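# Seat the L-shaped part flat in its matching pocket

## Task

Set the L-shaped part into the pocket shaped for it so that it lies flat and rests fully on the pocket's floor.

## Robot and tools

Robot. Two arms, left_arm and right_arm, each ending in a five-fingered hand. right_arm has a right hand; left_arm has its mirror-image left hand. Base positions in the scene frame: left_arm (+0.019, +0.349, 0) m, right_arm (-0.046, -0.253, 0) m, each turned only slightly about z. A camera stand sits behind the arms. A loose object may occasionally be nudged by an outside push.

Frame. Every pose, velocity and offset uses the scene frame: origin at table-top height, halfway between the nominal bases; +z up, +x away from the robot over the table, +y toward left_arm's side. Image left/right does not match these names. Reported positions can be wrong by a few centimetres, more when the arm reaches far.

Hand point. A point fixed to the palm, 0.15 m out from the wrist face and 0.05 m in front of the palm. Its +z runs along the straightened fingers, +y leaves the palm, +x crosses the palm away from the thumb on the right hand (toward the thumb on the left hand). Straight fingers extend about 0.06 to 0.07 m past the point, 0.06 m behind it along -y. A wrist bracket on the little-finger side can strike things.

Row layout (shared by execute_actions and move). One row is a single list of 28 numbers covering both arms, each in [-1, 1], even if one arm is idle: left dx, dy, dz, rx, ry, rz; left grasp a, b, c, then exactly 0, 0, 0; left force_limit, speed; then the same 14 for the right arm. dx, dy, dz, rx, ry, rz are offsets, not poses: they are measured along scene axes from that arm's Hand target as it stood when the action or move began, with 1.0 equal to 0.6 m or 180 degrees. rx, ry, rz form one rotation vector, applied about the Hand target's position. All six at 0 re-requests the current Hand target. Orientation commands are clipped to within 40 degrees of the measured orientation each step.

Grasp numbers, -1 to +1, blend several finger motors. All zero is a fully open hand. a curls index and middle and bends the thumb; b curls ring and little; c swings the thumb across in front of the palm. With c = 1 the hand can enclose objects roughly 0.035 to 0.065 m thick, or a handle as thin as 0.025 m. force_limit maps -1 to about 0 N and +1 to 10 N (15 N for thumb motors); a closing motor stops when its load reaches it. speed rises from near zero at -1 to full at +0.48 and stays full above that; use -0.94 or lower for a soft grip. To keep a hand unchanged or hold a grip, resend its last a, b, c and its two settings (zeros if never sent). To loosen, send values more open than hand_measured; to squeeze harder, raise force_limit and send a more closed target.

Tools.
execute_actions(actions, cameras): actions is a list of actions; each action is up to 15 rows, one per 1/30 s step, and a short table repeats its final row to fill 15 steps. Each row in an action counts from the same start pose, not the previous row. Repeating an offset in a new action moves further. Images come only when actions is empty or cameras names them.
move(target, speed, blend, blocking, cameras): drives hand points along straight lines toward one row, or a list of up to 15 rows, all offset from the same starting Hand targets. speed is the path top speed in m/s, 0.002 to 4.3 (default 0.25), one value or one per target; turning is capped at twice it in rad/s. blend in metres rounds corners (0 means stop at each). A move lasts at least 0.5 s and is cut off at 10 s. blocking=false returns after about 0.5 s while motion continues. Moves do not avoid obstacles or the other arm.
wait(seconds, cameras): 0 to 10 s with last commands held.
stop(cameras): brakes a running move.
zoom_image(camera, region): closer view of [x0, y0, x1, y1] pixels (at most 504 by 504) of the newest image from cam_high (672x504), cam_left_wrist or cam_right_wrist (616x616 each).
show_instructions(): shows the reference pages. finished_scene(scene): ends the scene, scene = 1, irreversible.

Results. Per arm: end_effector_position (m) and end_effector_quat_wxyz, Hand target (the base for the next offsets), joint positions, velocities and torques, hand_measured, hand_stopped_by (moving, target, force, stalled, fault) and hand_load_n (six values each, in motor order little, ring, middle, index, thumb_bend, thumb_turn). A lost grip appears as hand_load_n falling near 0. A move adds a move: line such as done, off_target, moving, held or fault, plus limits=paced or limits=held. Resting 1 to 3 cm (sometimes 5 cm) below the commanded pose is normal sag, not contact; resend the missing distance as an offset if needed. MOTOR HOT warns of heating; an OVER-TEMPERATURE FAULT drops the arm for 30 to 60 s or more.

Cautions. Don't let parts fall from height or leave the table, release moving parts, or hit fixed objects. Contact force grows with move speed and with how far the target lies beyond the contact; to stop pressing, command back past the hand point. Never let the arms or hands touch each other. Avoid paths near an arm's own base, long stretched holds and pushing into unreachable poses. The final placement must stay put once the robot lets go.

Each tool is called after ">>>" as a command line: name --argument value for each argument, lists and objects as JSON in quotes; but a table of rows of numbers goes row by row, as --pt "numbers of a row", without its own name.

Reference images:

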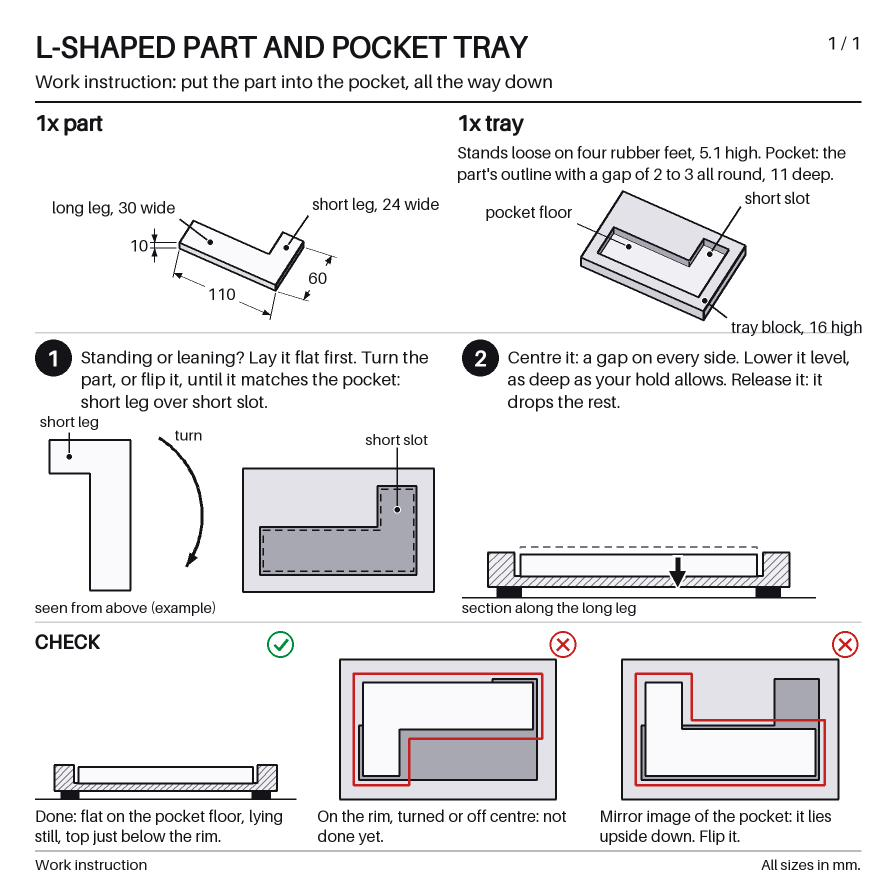

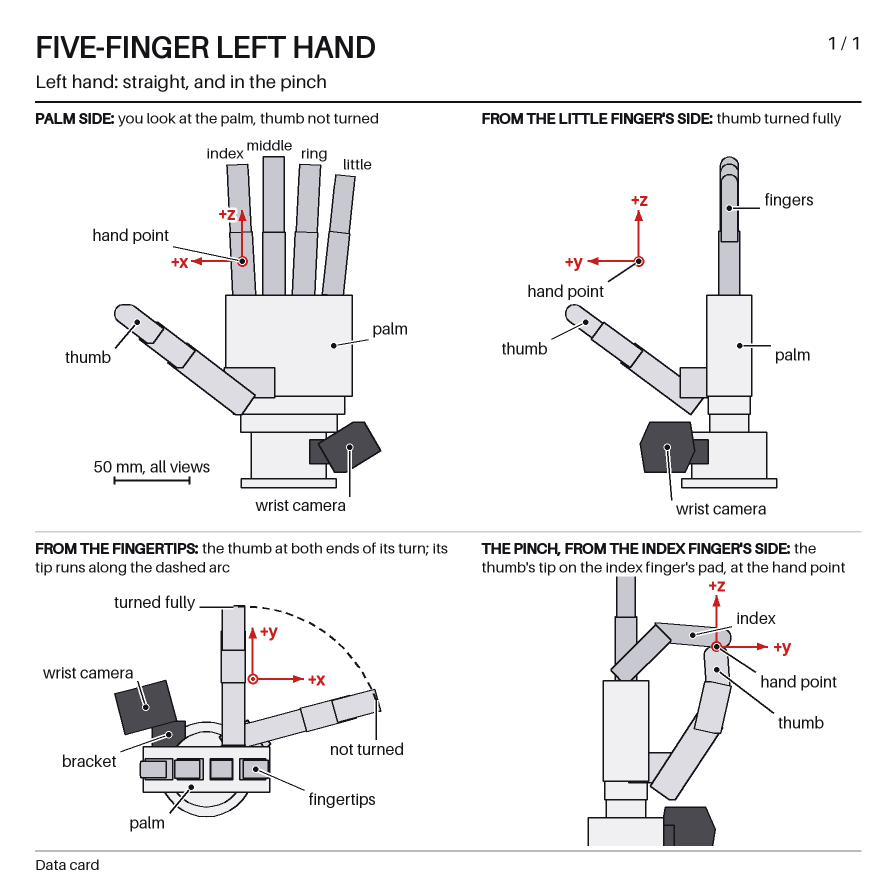

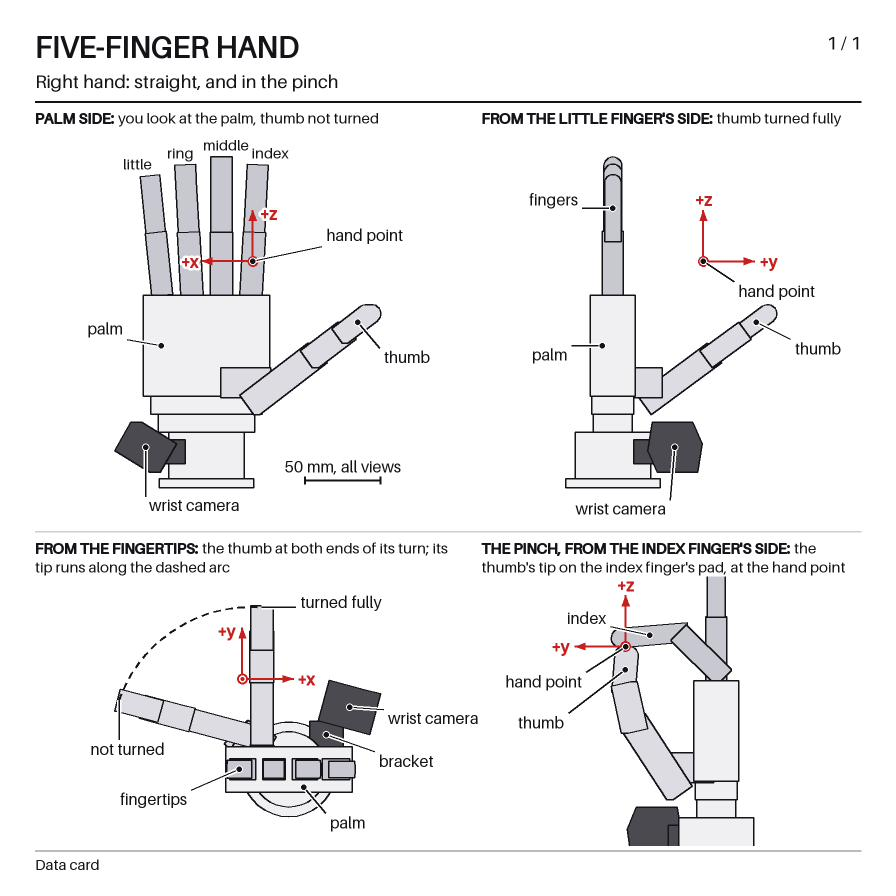

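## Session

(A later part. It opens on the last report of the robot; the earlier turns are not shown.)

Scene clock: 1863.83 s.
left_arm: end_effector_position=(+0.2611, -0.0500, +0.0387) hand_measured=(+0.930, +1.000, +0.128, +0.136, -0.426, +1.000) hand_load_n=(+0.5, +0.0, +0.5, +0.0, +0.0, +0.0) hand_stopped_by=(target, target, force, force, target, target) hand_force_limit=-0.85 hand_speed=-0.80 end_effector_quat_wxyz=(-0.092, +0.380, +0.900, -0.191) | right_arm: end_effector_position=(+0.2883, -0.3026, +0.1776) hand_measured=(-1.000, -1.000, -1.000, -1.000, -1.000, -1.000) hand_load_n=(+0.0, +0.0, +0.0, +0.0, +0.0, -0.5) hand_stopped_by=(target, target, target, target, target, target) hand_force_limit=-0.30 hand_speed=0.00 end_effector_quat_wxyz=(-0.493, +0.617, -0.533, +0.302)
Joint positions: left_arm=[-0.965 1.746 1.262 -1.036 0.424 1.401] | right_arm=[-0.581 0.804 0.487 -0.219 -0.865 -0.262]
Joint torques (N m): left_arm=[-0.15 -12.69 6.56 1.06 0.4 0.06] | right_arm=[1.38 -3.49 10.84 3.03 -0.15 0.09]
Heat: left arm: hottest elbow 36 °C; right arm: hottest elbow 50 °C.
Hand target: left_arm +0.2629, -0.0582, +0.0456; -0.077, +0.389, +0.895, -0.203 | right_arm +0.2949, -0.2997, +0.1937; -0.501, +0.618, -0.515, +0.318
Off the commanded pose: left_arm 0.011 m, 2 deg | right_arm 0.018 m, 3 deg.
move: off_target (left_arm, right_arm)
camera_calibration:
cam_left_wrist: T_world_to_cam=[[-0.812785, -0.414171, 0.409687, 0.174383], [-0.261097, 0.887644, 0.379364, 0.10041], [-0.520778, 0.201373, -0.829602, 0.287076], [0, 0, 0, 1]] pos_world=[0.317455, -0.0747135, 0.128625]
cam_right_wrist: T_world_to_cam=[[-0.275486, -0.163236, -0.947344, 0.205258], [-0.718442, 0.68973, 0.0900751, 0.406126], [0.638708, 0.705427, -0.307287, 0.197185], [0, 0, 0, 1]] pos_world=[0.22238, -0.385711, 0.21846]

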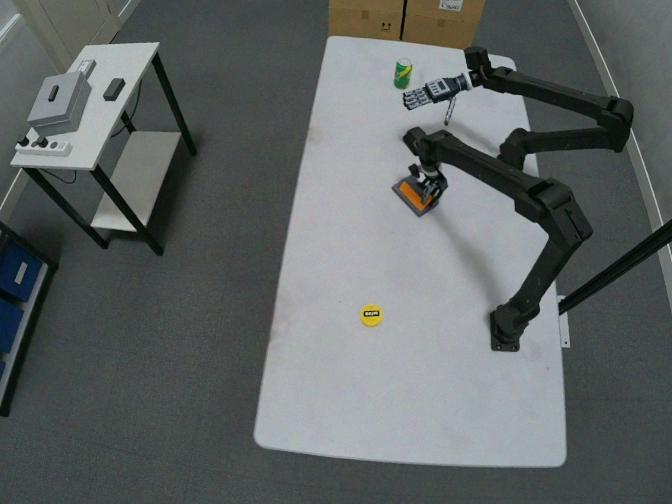

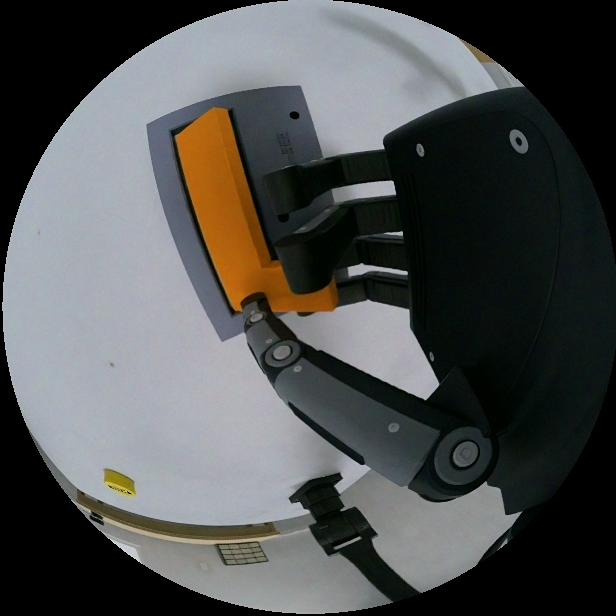

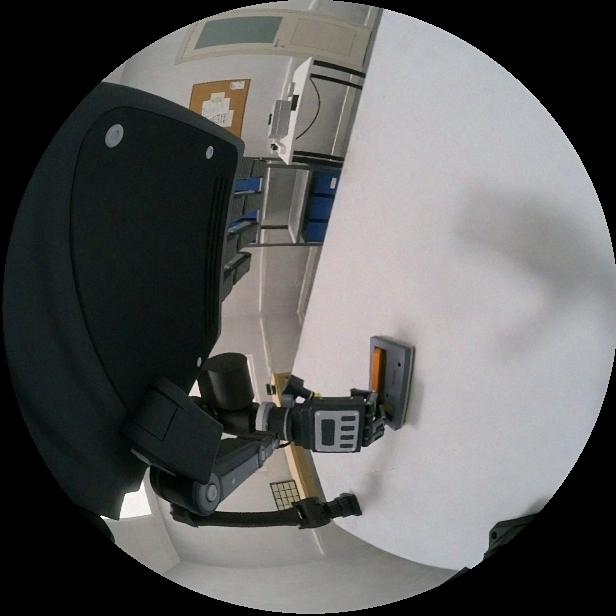

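>>> move --target '[-0.055,-0.05,0.012,0,0,0, 0.7,1,1,0,0,0, -0.85, -0.8, 0,0,0,0,0,0, 0,0,0,0,0,0, -0.3, 0]' --speed 0.05 --cameras '["cam_high", "cam_left_wrist", "cam_right_wrist"]'

>>> zoom_image --camera "cam_left_wrist" --region '[140, 90, 380, 330]'

>>> zoom_image --camera "cam_right_wrist" --region '[355, 325, 425, 435]'

>>> zoom_image --camera "cam_high" --region '[385, 170, 445, 230]'

Scene clock: 1882.47 s.
left_arm: end_effector_position=(+0.2277, -0.0699, +0.0391) hand_measured=(+0.930, +1.000, +0.128, +0.136, -0.426, +1.000) hand_load_n=(+0.0, +0.0, +0.0, +0.0, +0.0, +0.0) hand_stopped_by=(target, target, force, force, target, target) hand_force_limit=-0.85 hand_speed=-0.80 end_effector_quat_wxyz=(-0.097, +0.385, +0.899, -0.186) | right_arm: end_effector_position=(+0.2883, -0.3026, +0.1776) hand_measured=(-1.000, -1.000, -1.000, -1.000, -1.000, -1.000) hand_load_n=(-0.5, +0.0, +0.0, +0.0, +0.0, +0.0) hand_stopped_by=(target, target, target, target, target, target) hand_force_limit=-0.30 hand_speed=0.00 end_effector_quat_wxyz=(-0.493, +0.617, -0.533, +0.302)
Joint positions: left_arm=[-1.045 1.746 1.262 -1.018 0.418 1.327] | right_arm=[-0.581 0.804 0.487 -0.219 -0.865 -0.262]
Joint torques (N m): left_arm=[-0.85 -13.1 8.43 1.17 0.33 -0.02] | right_arm=[1.67 -3.96 10.78 3 -0.12 0.1]
Heat: left arm: hottest elbow 36 °C; right arm: hottest elbow 50 °C.
Hand target: left_arm +0.2299, -0.0882, +0.0528; -0.077, +0.389, +0.895, -0.203 | right_arm +0.2949, -0.2997, +0.1937; -0.501, +0.618, -0.515, +0.318
Off the commanded pose: left_arm 0.023 m, 3 deg | right_arm 0.018 m, 3 deg.
move: off_target (left_arm, right_arm)
camera_calibration:
cam_left_wrist: T_world_to_cam=[[-0.815994, -0.408629, 0.408871, 0.13994], [-0.248421, 0.88656, 0.390253, 0.105756], [-0.521958, 0.216872, -0.82494, 0.275097], [0, 0, 0, 1]] pos_world=[0.284051, -0.0962366, 0.128449]
cam_right_wrist: T_world_to_cam=[[-0.275486, -0.163236, -0.947344, 0.205258], [-0.718442, 0.68973, 0.0900751, 0.406126], [0.638708, 0.705427, -0.307287, 0.197185], [0, 0, 0, 1]] pos_world=[0.22238, -0.385711, 0.21846]

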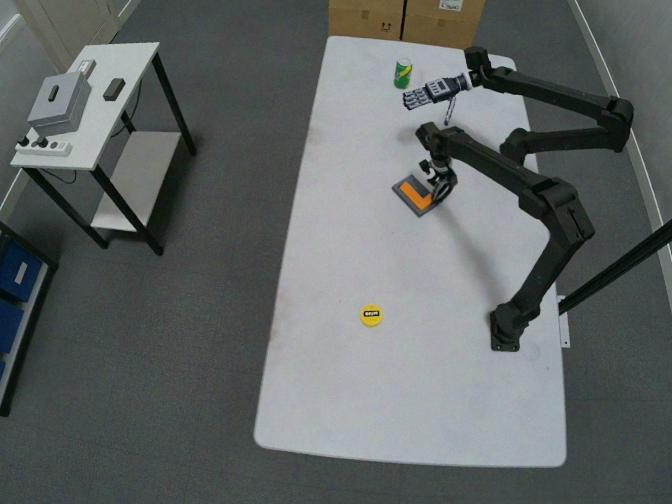

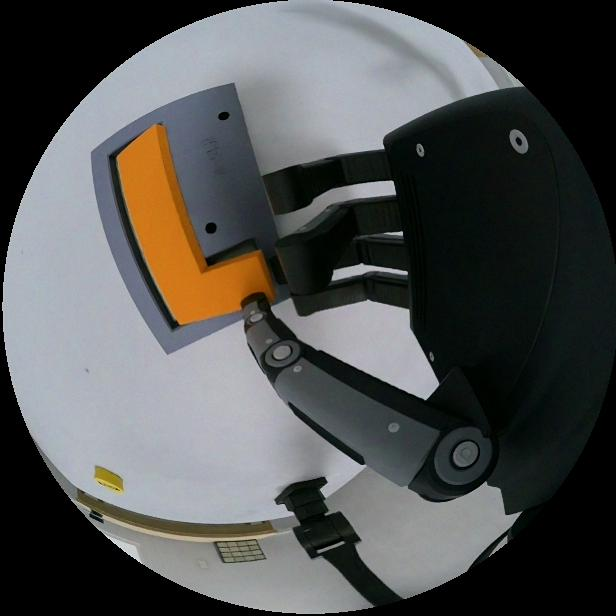

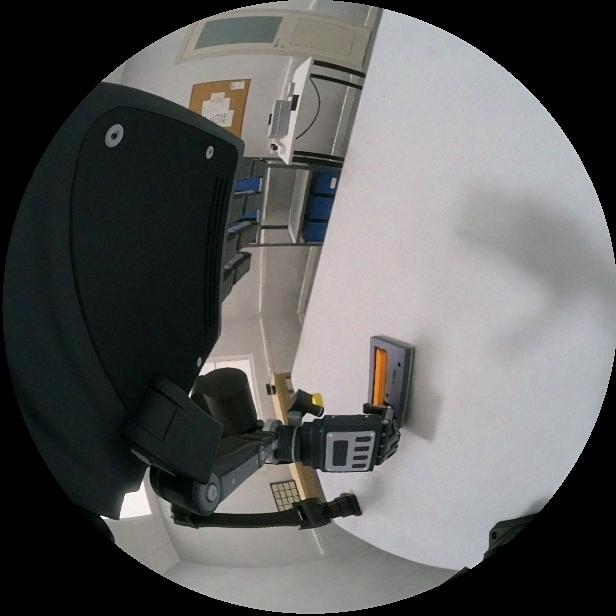

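Scaled by 2.100 from the camera's 616x616 image, which has a finer 880x880 frame.

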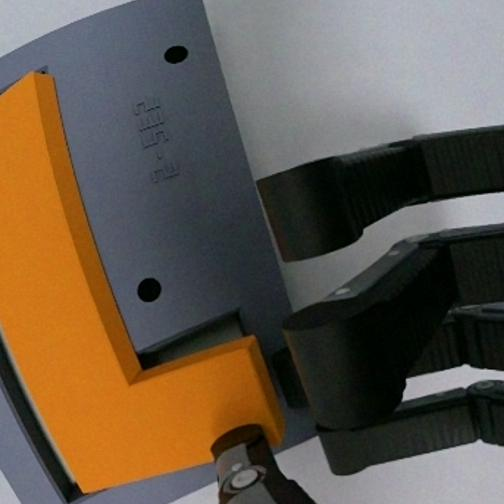

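Scaled by 4.582 from the camera's 616x616 image, which has a finer 880x880 frame.

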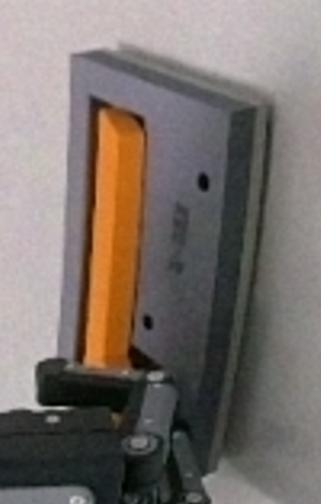

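Scaled by 8.400 from the camera's 672x504 image, which has a finer 960x720 frame.

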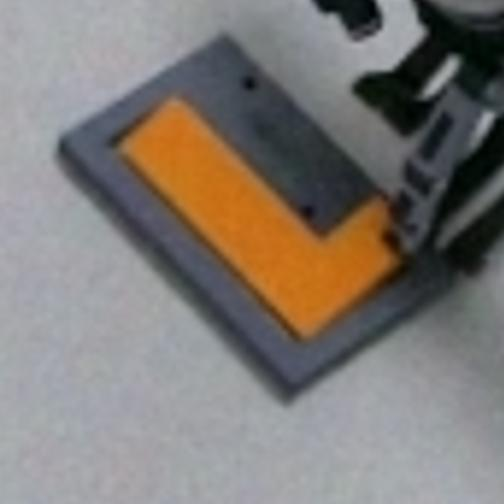

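>>> move --target '[-0.04,-0.035,0.03,0,0,0, 0.7,1,1,0,0,0, -0.85, -0.8, 0,0,0,0,0,0, 0,0,0,0,0,0, -0.3, 0]' --speed 0.06 --cameras '["cam_high", "cam_left_wrist", "cam_right_wrist"]'

>>> zoom_image --camera "cam_left_wrist" --region '[60, 70, 300, 350]'

>>> zoom_image --camera "cam_right_wrist" --region '[355, 325, 425, 435]'

>>> zoom_image --camera "cam_high" --region '[385, 170, 445, 230]'

Scene clock: 1891.90 s.
left_arm: end_effector_position=(+0.1993, -0.0795, +0.0405) hand_measured=(+0.930, +1.000, +0.128, +0.136, -0.426, +1.000) hand_load_n=(+0.5, +0.0, +0.0, +0.0, +0.0, +0.0) hand_stopped_by=(target, target, force, force, target, target) hand_force_limit=-0.85 hand_speed=-0.80 end_effector_quat_wxyz=(-0.105, +0.383, +0.900, -0.177) | right_arm: end_effector_position=(+0.2883, -0.3026, +0.1776) hand_measured=(-1.000, -1.000, -1.000, -1.000, -1.000, -1.000) hand_load_n=(+0.5, +0.0, +0.0, +0.0, +0.0, +0.0) hand_stopped_by=(target, target, target, target, target, target) hand_force_limit=-0.30 hand_speed=0.00 end_effector_quat_wxyz=(-0.493, +0.617, -0.533, +0.302)
Joint positions: left_arm=[-1.106 1.745 1.262 -1.018 0.409 1.261] | right_arm=[-0.581 0.804 0.487 -0.219 -0.865 -0.262]
Joint torques (N m): left_arm=[-1.03 -13.74 11.51 0.32 0.32 -0.01] | right_arm=[1.9 -4.01 10.66 2.95 -0.13 0.12]
Heat: left arm: hottest elbow 36 °C; right arm: hottest elbow 50 °C.
Hand target: left_arm +0.2059, -0.1092, +0.0708; -0.077, +0.389, +0.895, -0.203 | right_arm +0.2949, -0.2997, +0.1937; -0.501, +0.618, -0.515, +0.318
Off the commanded pose: left_arm 0.043 m, 4 deg | right_arm 0.018 m, 3 deg.
move: off_target (left_arm, right_arm)
camera_calibration:
cam_left_wrist: T_world_to_cam=[[-0.813098, -0.418073, 0.405076, 0.111114], [-0.24487, 0.876935, 0.41355, 0.104279], [-0.52812, 0.237065, -0.815408, 0.265921], [0, 0, 0, 1]] pos_world=[0.256319, -0.108033, 0.1287]
cam_right_wrist: T_world_to_cam=[[-0.275486, -0.163236, -0.947344, 0.205258], [-0.718442, 0.68973, 0.0900751, 0.406126], [0.638708, 0.705427, -0.307287, 0.197185], [0, 0, 0, 1]] pos_world=[0.22238, -0.385711, 0.21846]

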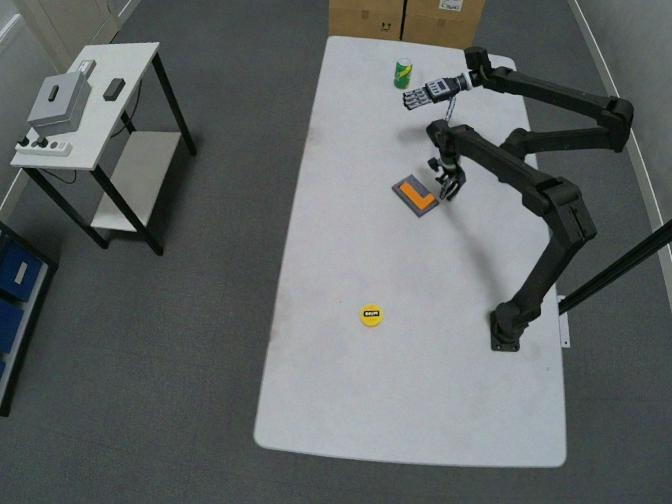

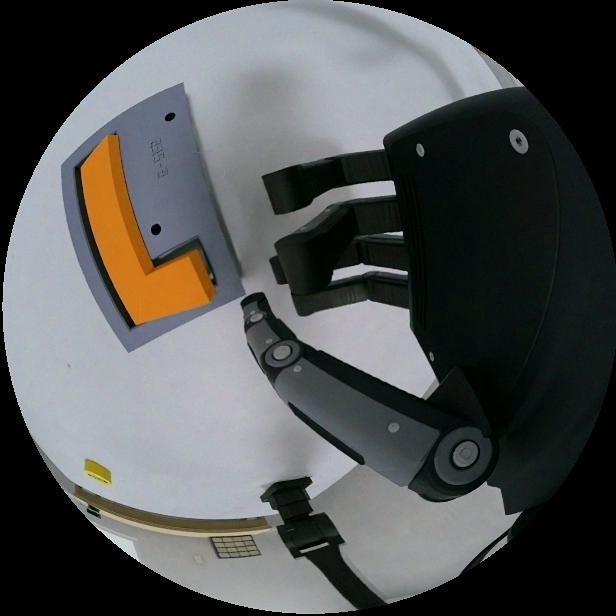

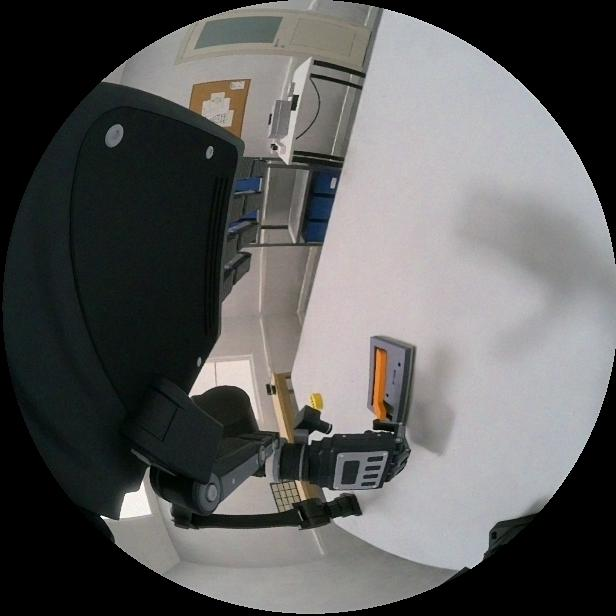

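Scaled by 1.800 from the camera's 616x616 image, which has a finer 880x880 frame.

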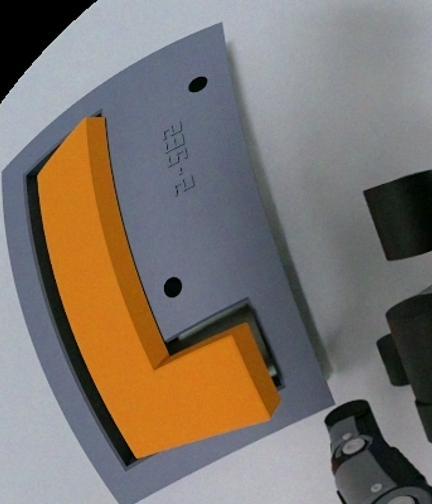

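Scaled by 4.582 from the camera's 616x616 image, which has a finer 880x880 frame.

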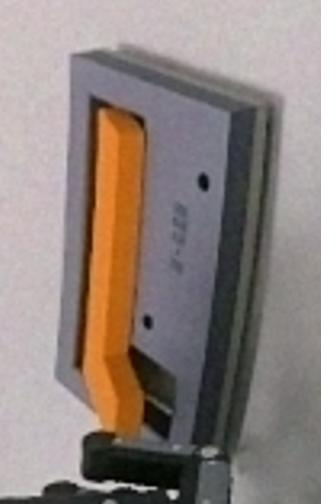

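Scaled by 8.400 from the camera's 672x504 image, which has a finer 960x720 frame.

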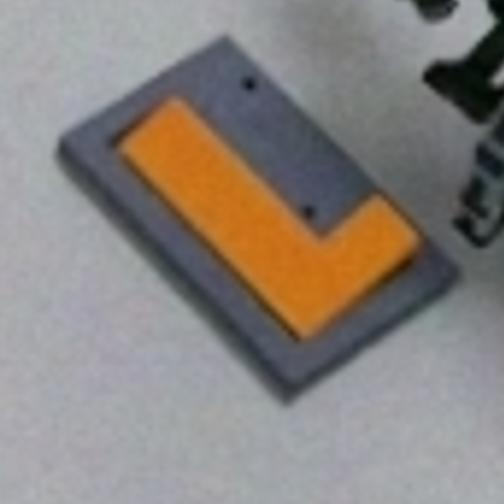

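>>> move --pt "0 0.05 0.2333 0 0 0 0.7 1 1 0 0 0 -0.85 -0.8 0 0 0 0 0 0 0 0 0 0 0 0 -0.3 0" --pt "0.0702 0.5487 0.3737 -0.2235 -0.0189 0.5703 0.7 1 1 0 0 0 -0.85 -0.8 0 0 0 0 0 0 0 0 0 0 0 0 -0.3 0" --speed 0.25 --blend '[0.04, 0]' --cameras '["all"]'

>>> zoom_image --camera "cam_left_wrist" --region '[250, 280, 360, 380]'

>>> zoom_image --camera "cam_right_wrist" --region '[355, 325, 425, 435]'

>>> zoom_image --camera "cam_high" --region '[385, 170, 445, 230]'

Scene clock: 2001.33 s.
left_arm: end_effector_position=(+0.2422, +0.2189, +0.2904) hand_measured=(+0.930, +1.000, +0.128, +0.136, -0.426, +1.000) hand_load_n=(+0.0, +0.0, +0.0, +0.0, +0.0, +0.0) hand_stopped_by=(target, target, force, force, target, target) hand_force_limit=-0.85 hand_speed=-0.80 end_effector_quat_wxyz=(+0.243, -0.431, +0.758, -0.425) | right_arm: end_effector_position=(+0.2883, -0.3026, +0.1776) hand_measured=(-1.000, -1.000, -1.000, -1.000, -1.000, -1.000) hand_load_n=(+0.0, +0.0, +0.0, +0.0, +0.0, +0.0) hand_stopped_by=(target, target, target, target, target, target) hand_force_limit=-0.30 hand_speed=0.00 end_effector_quat_wxyz=(-0.493, +0.617, -0.533, +0.302)
Joint positions: left_arm=[-0.282 0.435 0.785 -0.913 0.22 0.14] | right_arm=[-0.581 0.804 0.487 -0.219 -0.865 -0.262]
Joint torques (N m): left_arm=[0.79 0.91 8.13 2.66 0.32 -0.03] | right_arm=[1.67 -3.9 10.77 2.92 -0.15 0.11]
Heat: left arm: hottest elbow 41 °C; right arm: hottest elbow 49 °C.
Hand target: left_arm +0.2480, +0.2201, +0.2950; +0.250, -0.434, +0.750, -0.433 | right_arm +0.2949, -0.2997, +0.1937; -0.501, +0.618, -0.515, +0.318
Off the commanded pose: left_arm 0.008 m, 2 deg | right_arm 0.018 m, 3 deg.
move: off_target (right_arm)
camera_calibration:
cam_left_wrist: T_world_to_cam=[[0.284684, -0.490122, 0.823854, -0.202103], [-0.902581, -0.426581, 0.058109, 0.297579], [0.32296, -0.760138, -0.563815, 0.360808], [0, 0, 0, 1]] pos_world=[0.209598, 0.30215, 0.352641]
cam_right_wrist: T_world_to_cam=[[-0.275486, -0.163236, -0.947344, 0.205258], [-0.718442, 0.68973, 0.0900751, 0.406126], [0.638708, 0.705427, -0.307287, 0.197185], [0, 0, 0, 1]] pos_world=[0.22238, -0.385711, 0.21846]

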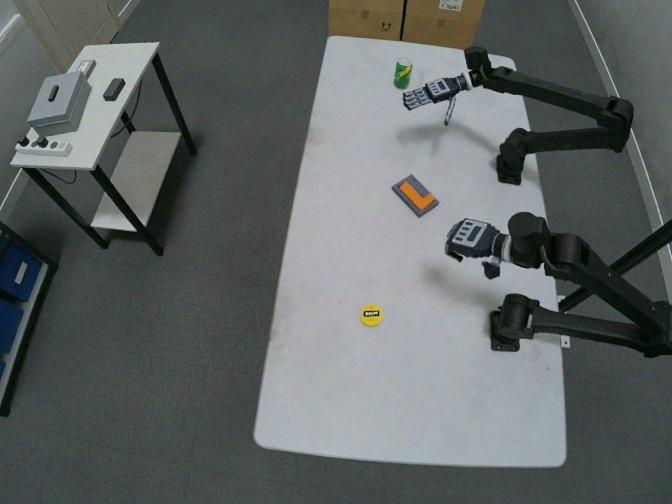

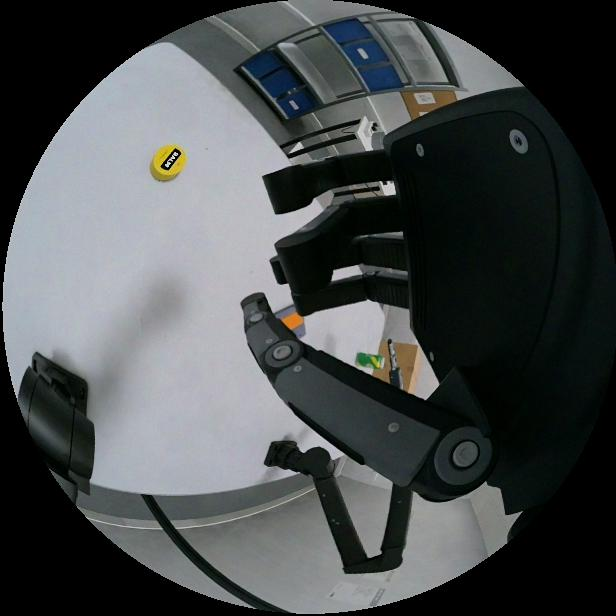

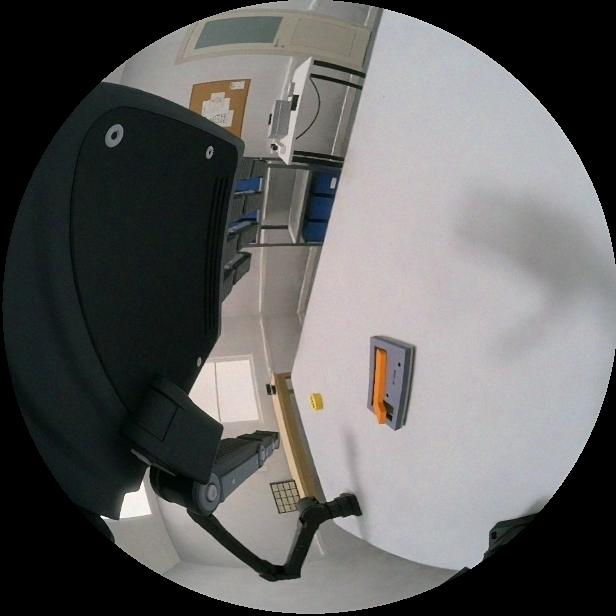

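Scaled by 4.582 from the camera's 616x616 image, which has a finer 880x880 frame.

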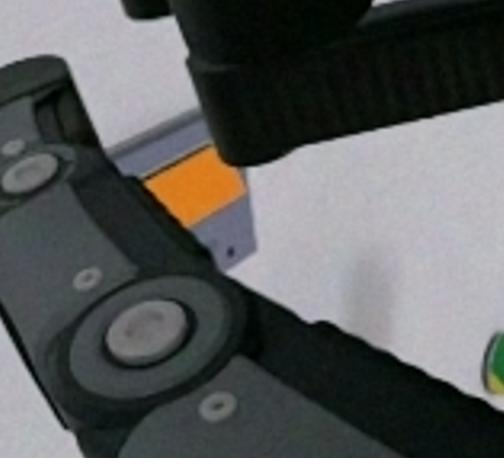

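Scaled by 4.582 from the camera's 616x616 image, which has a finer 880x880 frame.

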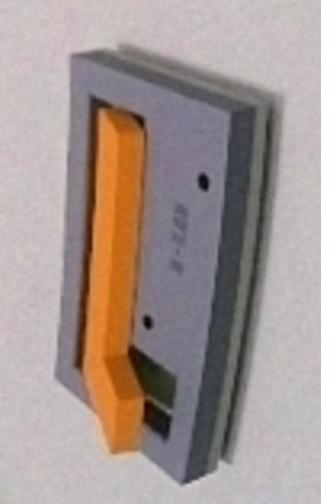

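Scaled by 8.400 from the camera's 672x504 image, which has a finer 960x720 frame.

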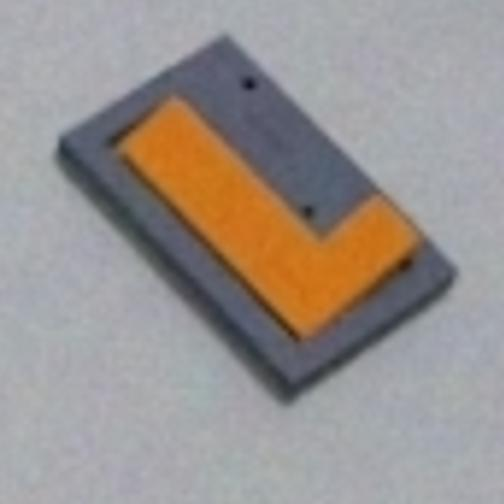

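>>> move --target '[0,0,0,0,0,0, 0,0,0,0,0,0, -0.5, -0.3, -0.148,0.2433,-0.1578,-0.1361,0.1663,0.1567, 0,0,0,0,0,0, -0.3, 0]' --speed 0.15 --cameras '["all"]'

>>> zoom_image --camera "cam_left_wrist" --region '[250, 280, 360, 380]'

>>> zoom_image --camera "cam_right_wrist" --region '[230, 230, 470, 470]'

>>> zoom_image --camera "cam_high" --region '[385, 160, 455, 230]'

Scene clock: 2065.53 s.
left_arm: end_effector_position=(+0.2425, +0.2198, +0.2901) hand_measured=(-1.000, -1.000, -1.000, -1.000, -1.000, -1.000) hand_load_n=(+0.0, +0.0, +0.0, +0.0, +0.0, +0.0) hand_stopped_by=(target, target, target, target, target, target) hand_force_limit=-0.50 hand_speed=-0.30 end_effector_quat_wxyz=(+0.245, -0.428, +0.760, -0.424) | right_arm: end_effector_position=(+0.1881, -0.1634, +0.0741) hand_measured=(-1.000, -1.000, -1.000, -1.000, -1.000, -1.000) hand_load_n=(+0.0, +0.0, +0.0, +0.0, +0.0, +0.0) hand_stopped_by=(target, target, target, target, target, target) hand_force_limit=-0.30 hand_speed=0.00 end_effector_quat_wxyz=(-0.261, +0.876, -0.391, +0.108)
Joint positions: left_arm=[-0.281 0.435 0.785 -0.913 0.22 0.149] | right_arm=[0.178 0.85 0.517 -0.757 -0.324 -0.521]
Joint torques (N m): left_arm=[0.91 0.85 8.06 2.66 0.34 -0.04] | right_arm=[1.73 -1.9 14.43 0.85 -0.1 0.11]
Heat: left arm: hottest elbow 38 °C; right arm: hottest elbow 49 °C.
Hand target: left_arm +0.2480, +0.2201, +0.2950; +0.250, -0.434, +0.750, -0.433 | right_arm +0.2061, -0.1537, +0.0990; -0.275, +0.873, -0.385, +0.121
Off the commanded pose: left_arm 0.007 m, 2 deg | right_arm 0.032 m, 2 deg.
move: off_target (right_arm)
camera_calibration:
cam_left_wrist: T_world_to_cam=[[0.279772, -0.496607, 0.82165, -0.198341], [-0.904185, -0.424014, 0.0515997, 0.300006], [0.322766, -0.757359, -0.567652, 0.361727], [0, 0, 0, 1]] pos_world=[0.209998, 0.302666, 0.352822]
cam_right_wrist: T_world_to_cam=[[-0.447806, -0.707945, -0.546153, 0.0159909], [-0.893696, 0.335334, 0.298093, 0.207063], [-0.0278898, 0.621582, -0.782852, 0.278072], [0, 0, 0, 1]] pos_world=[0.199967, -0.230959, 0.164699]

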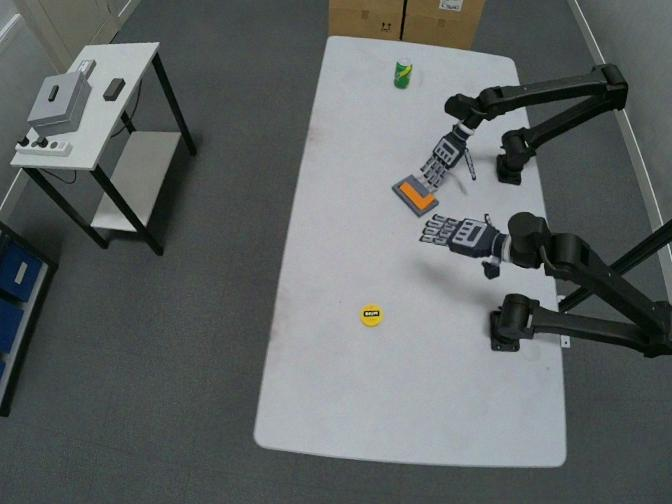

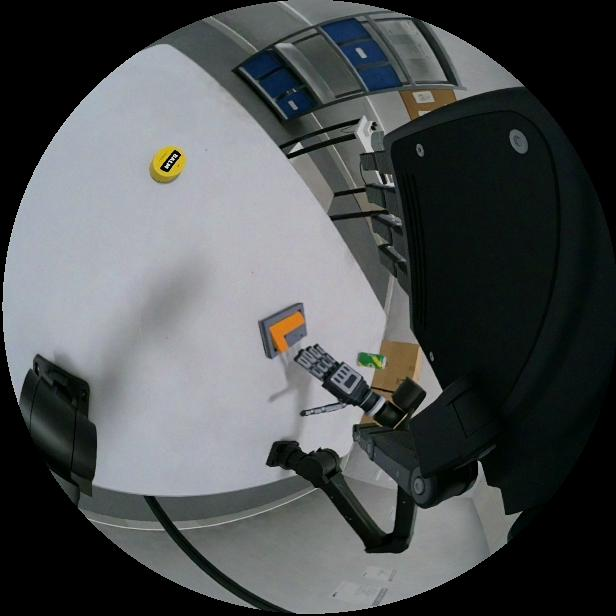

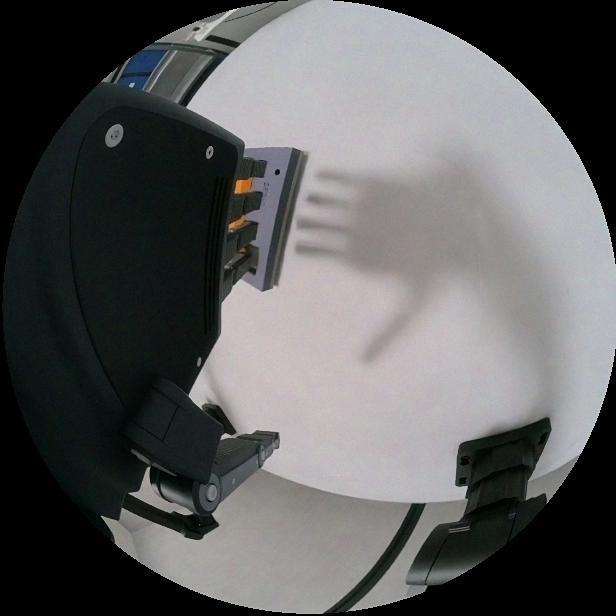

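Scaled by 4.582 from the camera's 616x616 image, which has a finer 880x880 frame.

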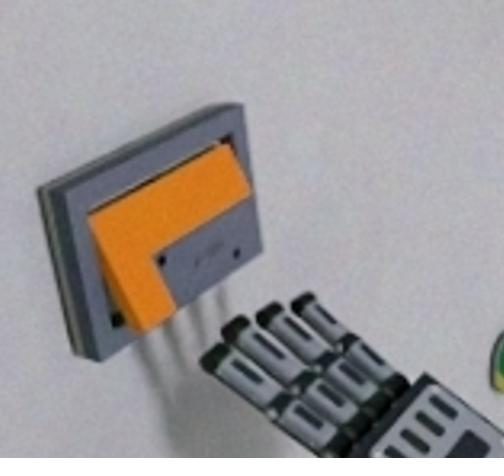

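Scaled by 2.100 from the camera's 616x616 image, which has a finer 880x880 frame.

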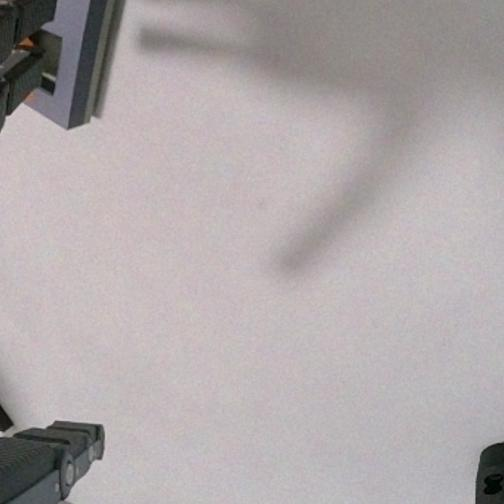

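Scaled by 7.200 from the camera's 672x504 image, which has a finer 960x720 frame.

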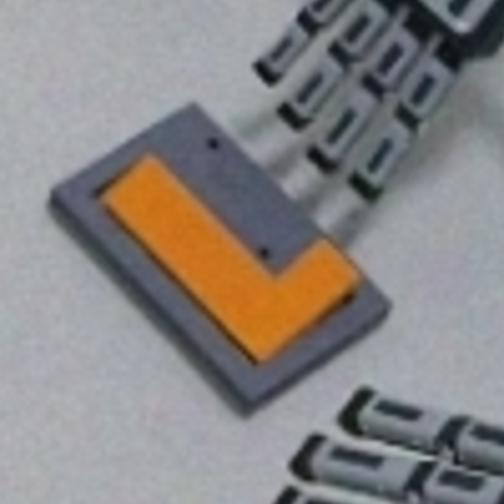

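>>> move --target '[0,0,0,0,0,0, 0,0,0,0,0,0, -0.5, -0.3, 0.0368,0.009,-0.0233,0,0,0, 0,0,0,0,0,0, -0.3, 0]' --speed 0.06 --cameras '["all"]'

>>> zoom_image --camera "cam_left_wrist" --region '[250, 280, 360, 380]'

>>> zoom_image --camera "cam_right_wrist" --region '[210, 120, 330, 310]'

>>> zoom_image --camera "cam_high" --region '[385, 160, 455, 230]'

Scene clock: 2103.30 s.
left_arm: end_effector_position=(+0.2425, +0.2198, +0.2901) hand_measured=(-1.000, -1.000, -1.000, -1.000, -1.000, -1.000) hand_load_n=(+0.0, +0.0, +0.0, +0.0, +0.0, -0.5) hand_stopped_by=(target, target, target, target, target, target) hand_force_limit=-0.50 hand_speed=-0.30 end_effector_quat_wxyz=(+0.245, -0.428, +0.760, -0.424) | right_arm: end_effector_position=(+0.1982, -0.1610, +0.0603) hand_measured=(-1.000, -1.000, -1.000, -1.000, -1.000, -1.000) hand_load_n=(+0.0, +0.0, +0.0, +0.0, +0.0, +0.0) hand_stopped_by=(target, target, target, target, target, target) hand_force_limit=-0.30 hand_speed=0.00 end_effector_quat_wxyz=(-0.251, +0.878, -0.396, +0.094)
Joint positions: left_arm=[-0.281 0.435 0.785 -0.913 0.22 0.149] | right_arm=[0.184 0.94 0.528 -0.711 -0.319 -0.515]
Joint torques (N m): left_arm=[0.32 1.14 8.08 2.66 0.35 -0.04] | right_arm=[1.79 -2.78 14.08 2.22 -0.07 0.09]
Heat: left arm: hottest elbow 37 °C; right arm: hottest elbow 54 °C.
Hand target: left_arm +0.2480, +0.2201, +0.2950; +0.250, -0.434, +0.750, -0.433 | right_arm +0.2282, -0.1483, +0.0850; -0.275, +0.873, -0.385, +0.121
Off the commanded pose: left_arm 0.007 m, 2 deg | right_arm 0.041 m, 4 deg.
move: off_target (right_arm)
camera_calibration:
cam_left_wrist: T_world_to_cam=[[0.279772, -0.496607, 0.82165, -0.198341], [-0.904185, -0.424014, 0.0515997, 0.300006], [0.322766, -0.757359, -0.567652, 0.361727], [0, 0, 0, 1]] pos_world=[0.209998, 0.302666, 0.352822]
cam_right_wrist: T_world_to_cam=[[-0.467492, -0.710747, -0.525633, 0.0170114], [-0.882296, 0.338276, 0.327297, 0.215878], [-0.0548167, 0.616772, -0.78523, 0.270807], [0, 0, 0, 1]] pos_world=[0.213266, -0.227962, 0.150931]

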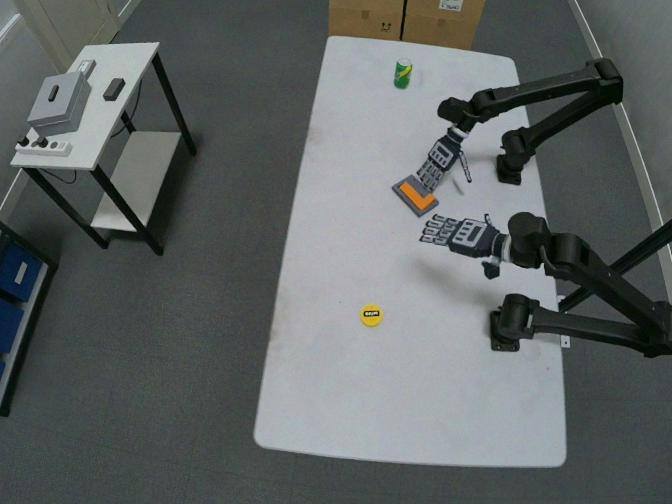

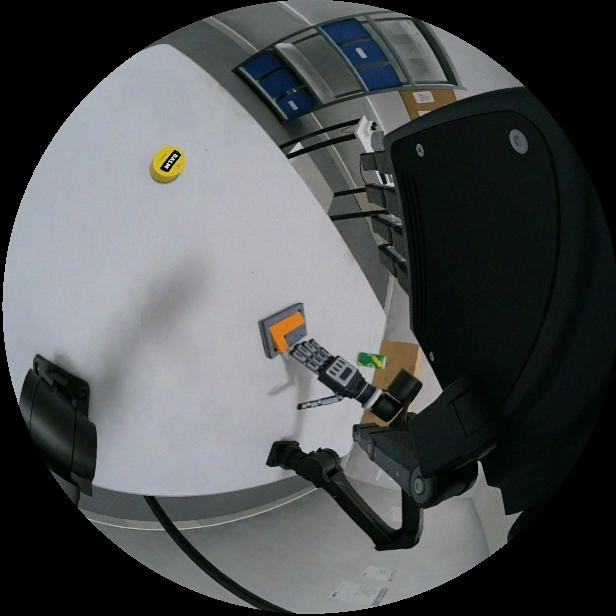

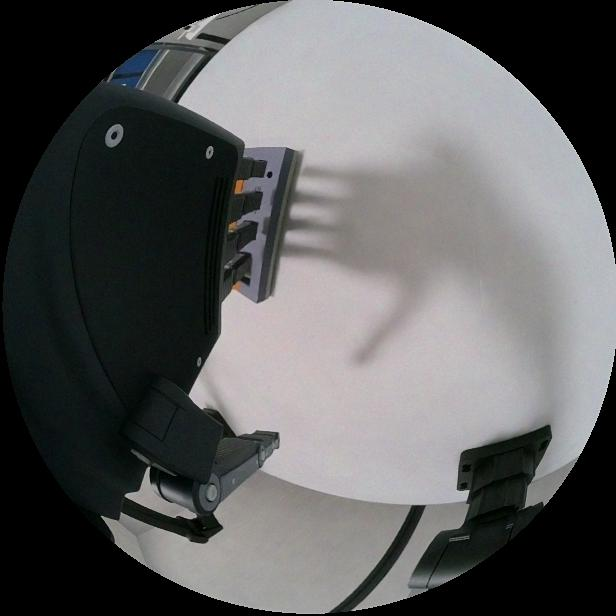

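Scaled by 4.582 from the camera's 616x616 image, which has a finer 880x880 frame.

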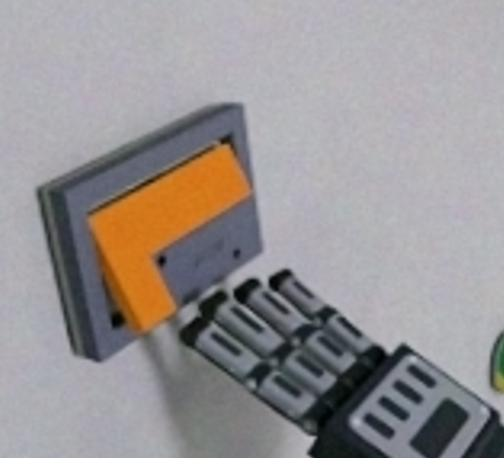

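Scaled by 2.653 from the camera's 616x616 image, which has a finer 880x880 frame.

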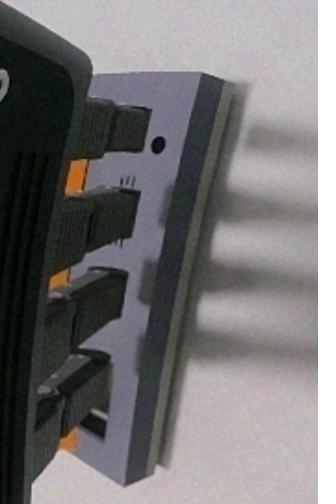

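Scaled by 7.200 from the camera's 672x504 image, which has a finer 960x720 frame.

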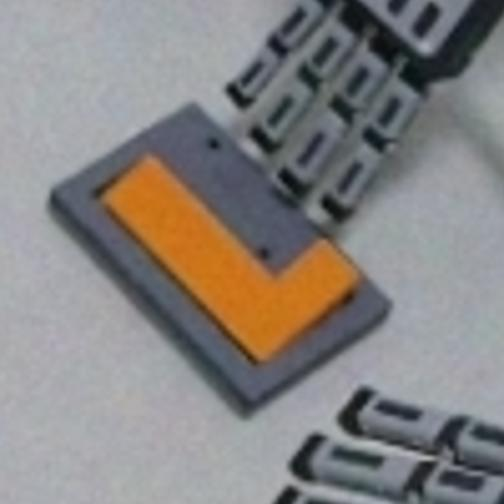

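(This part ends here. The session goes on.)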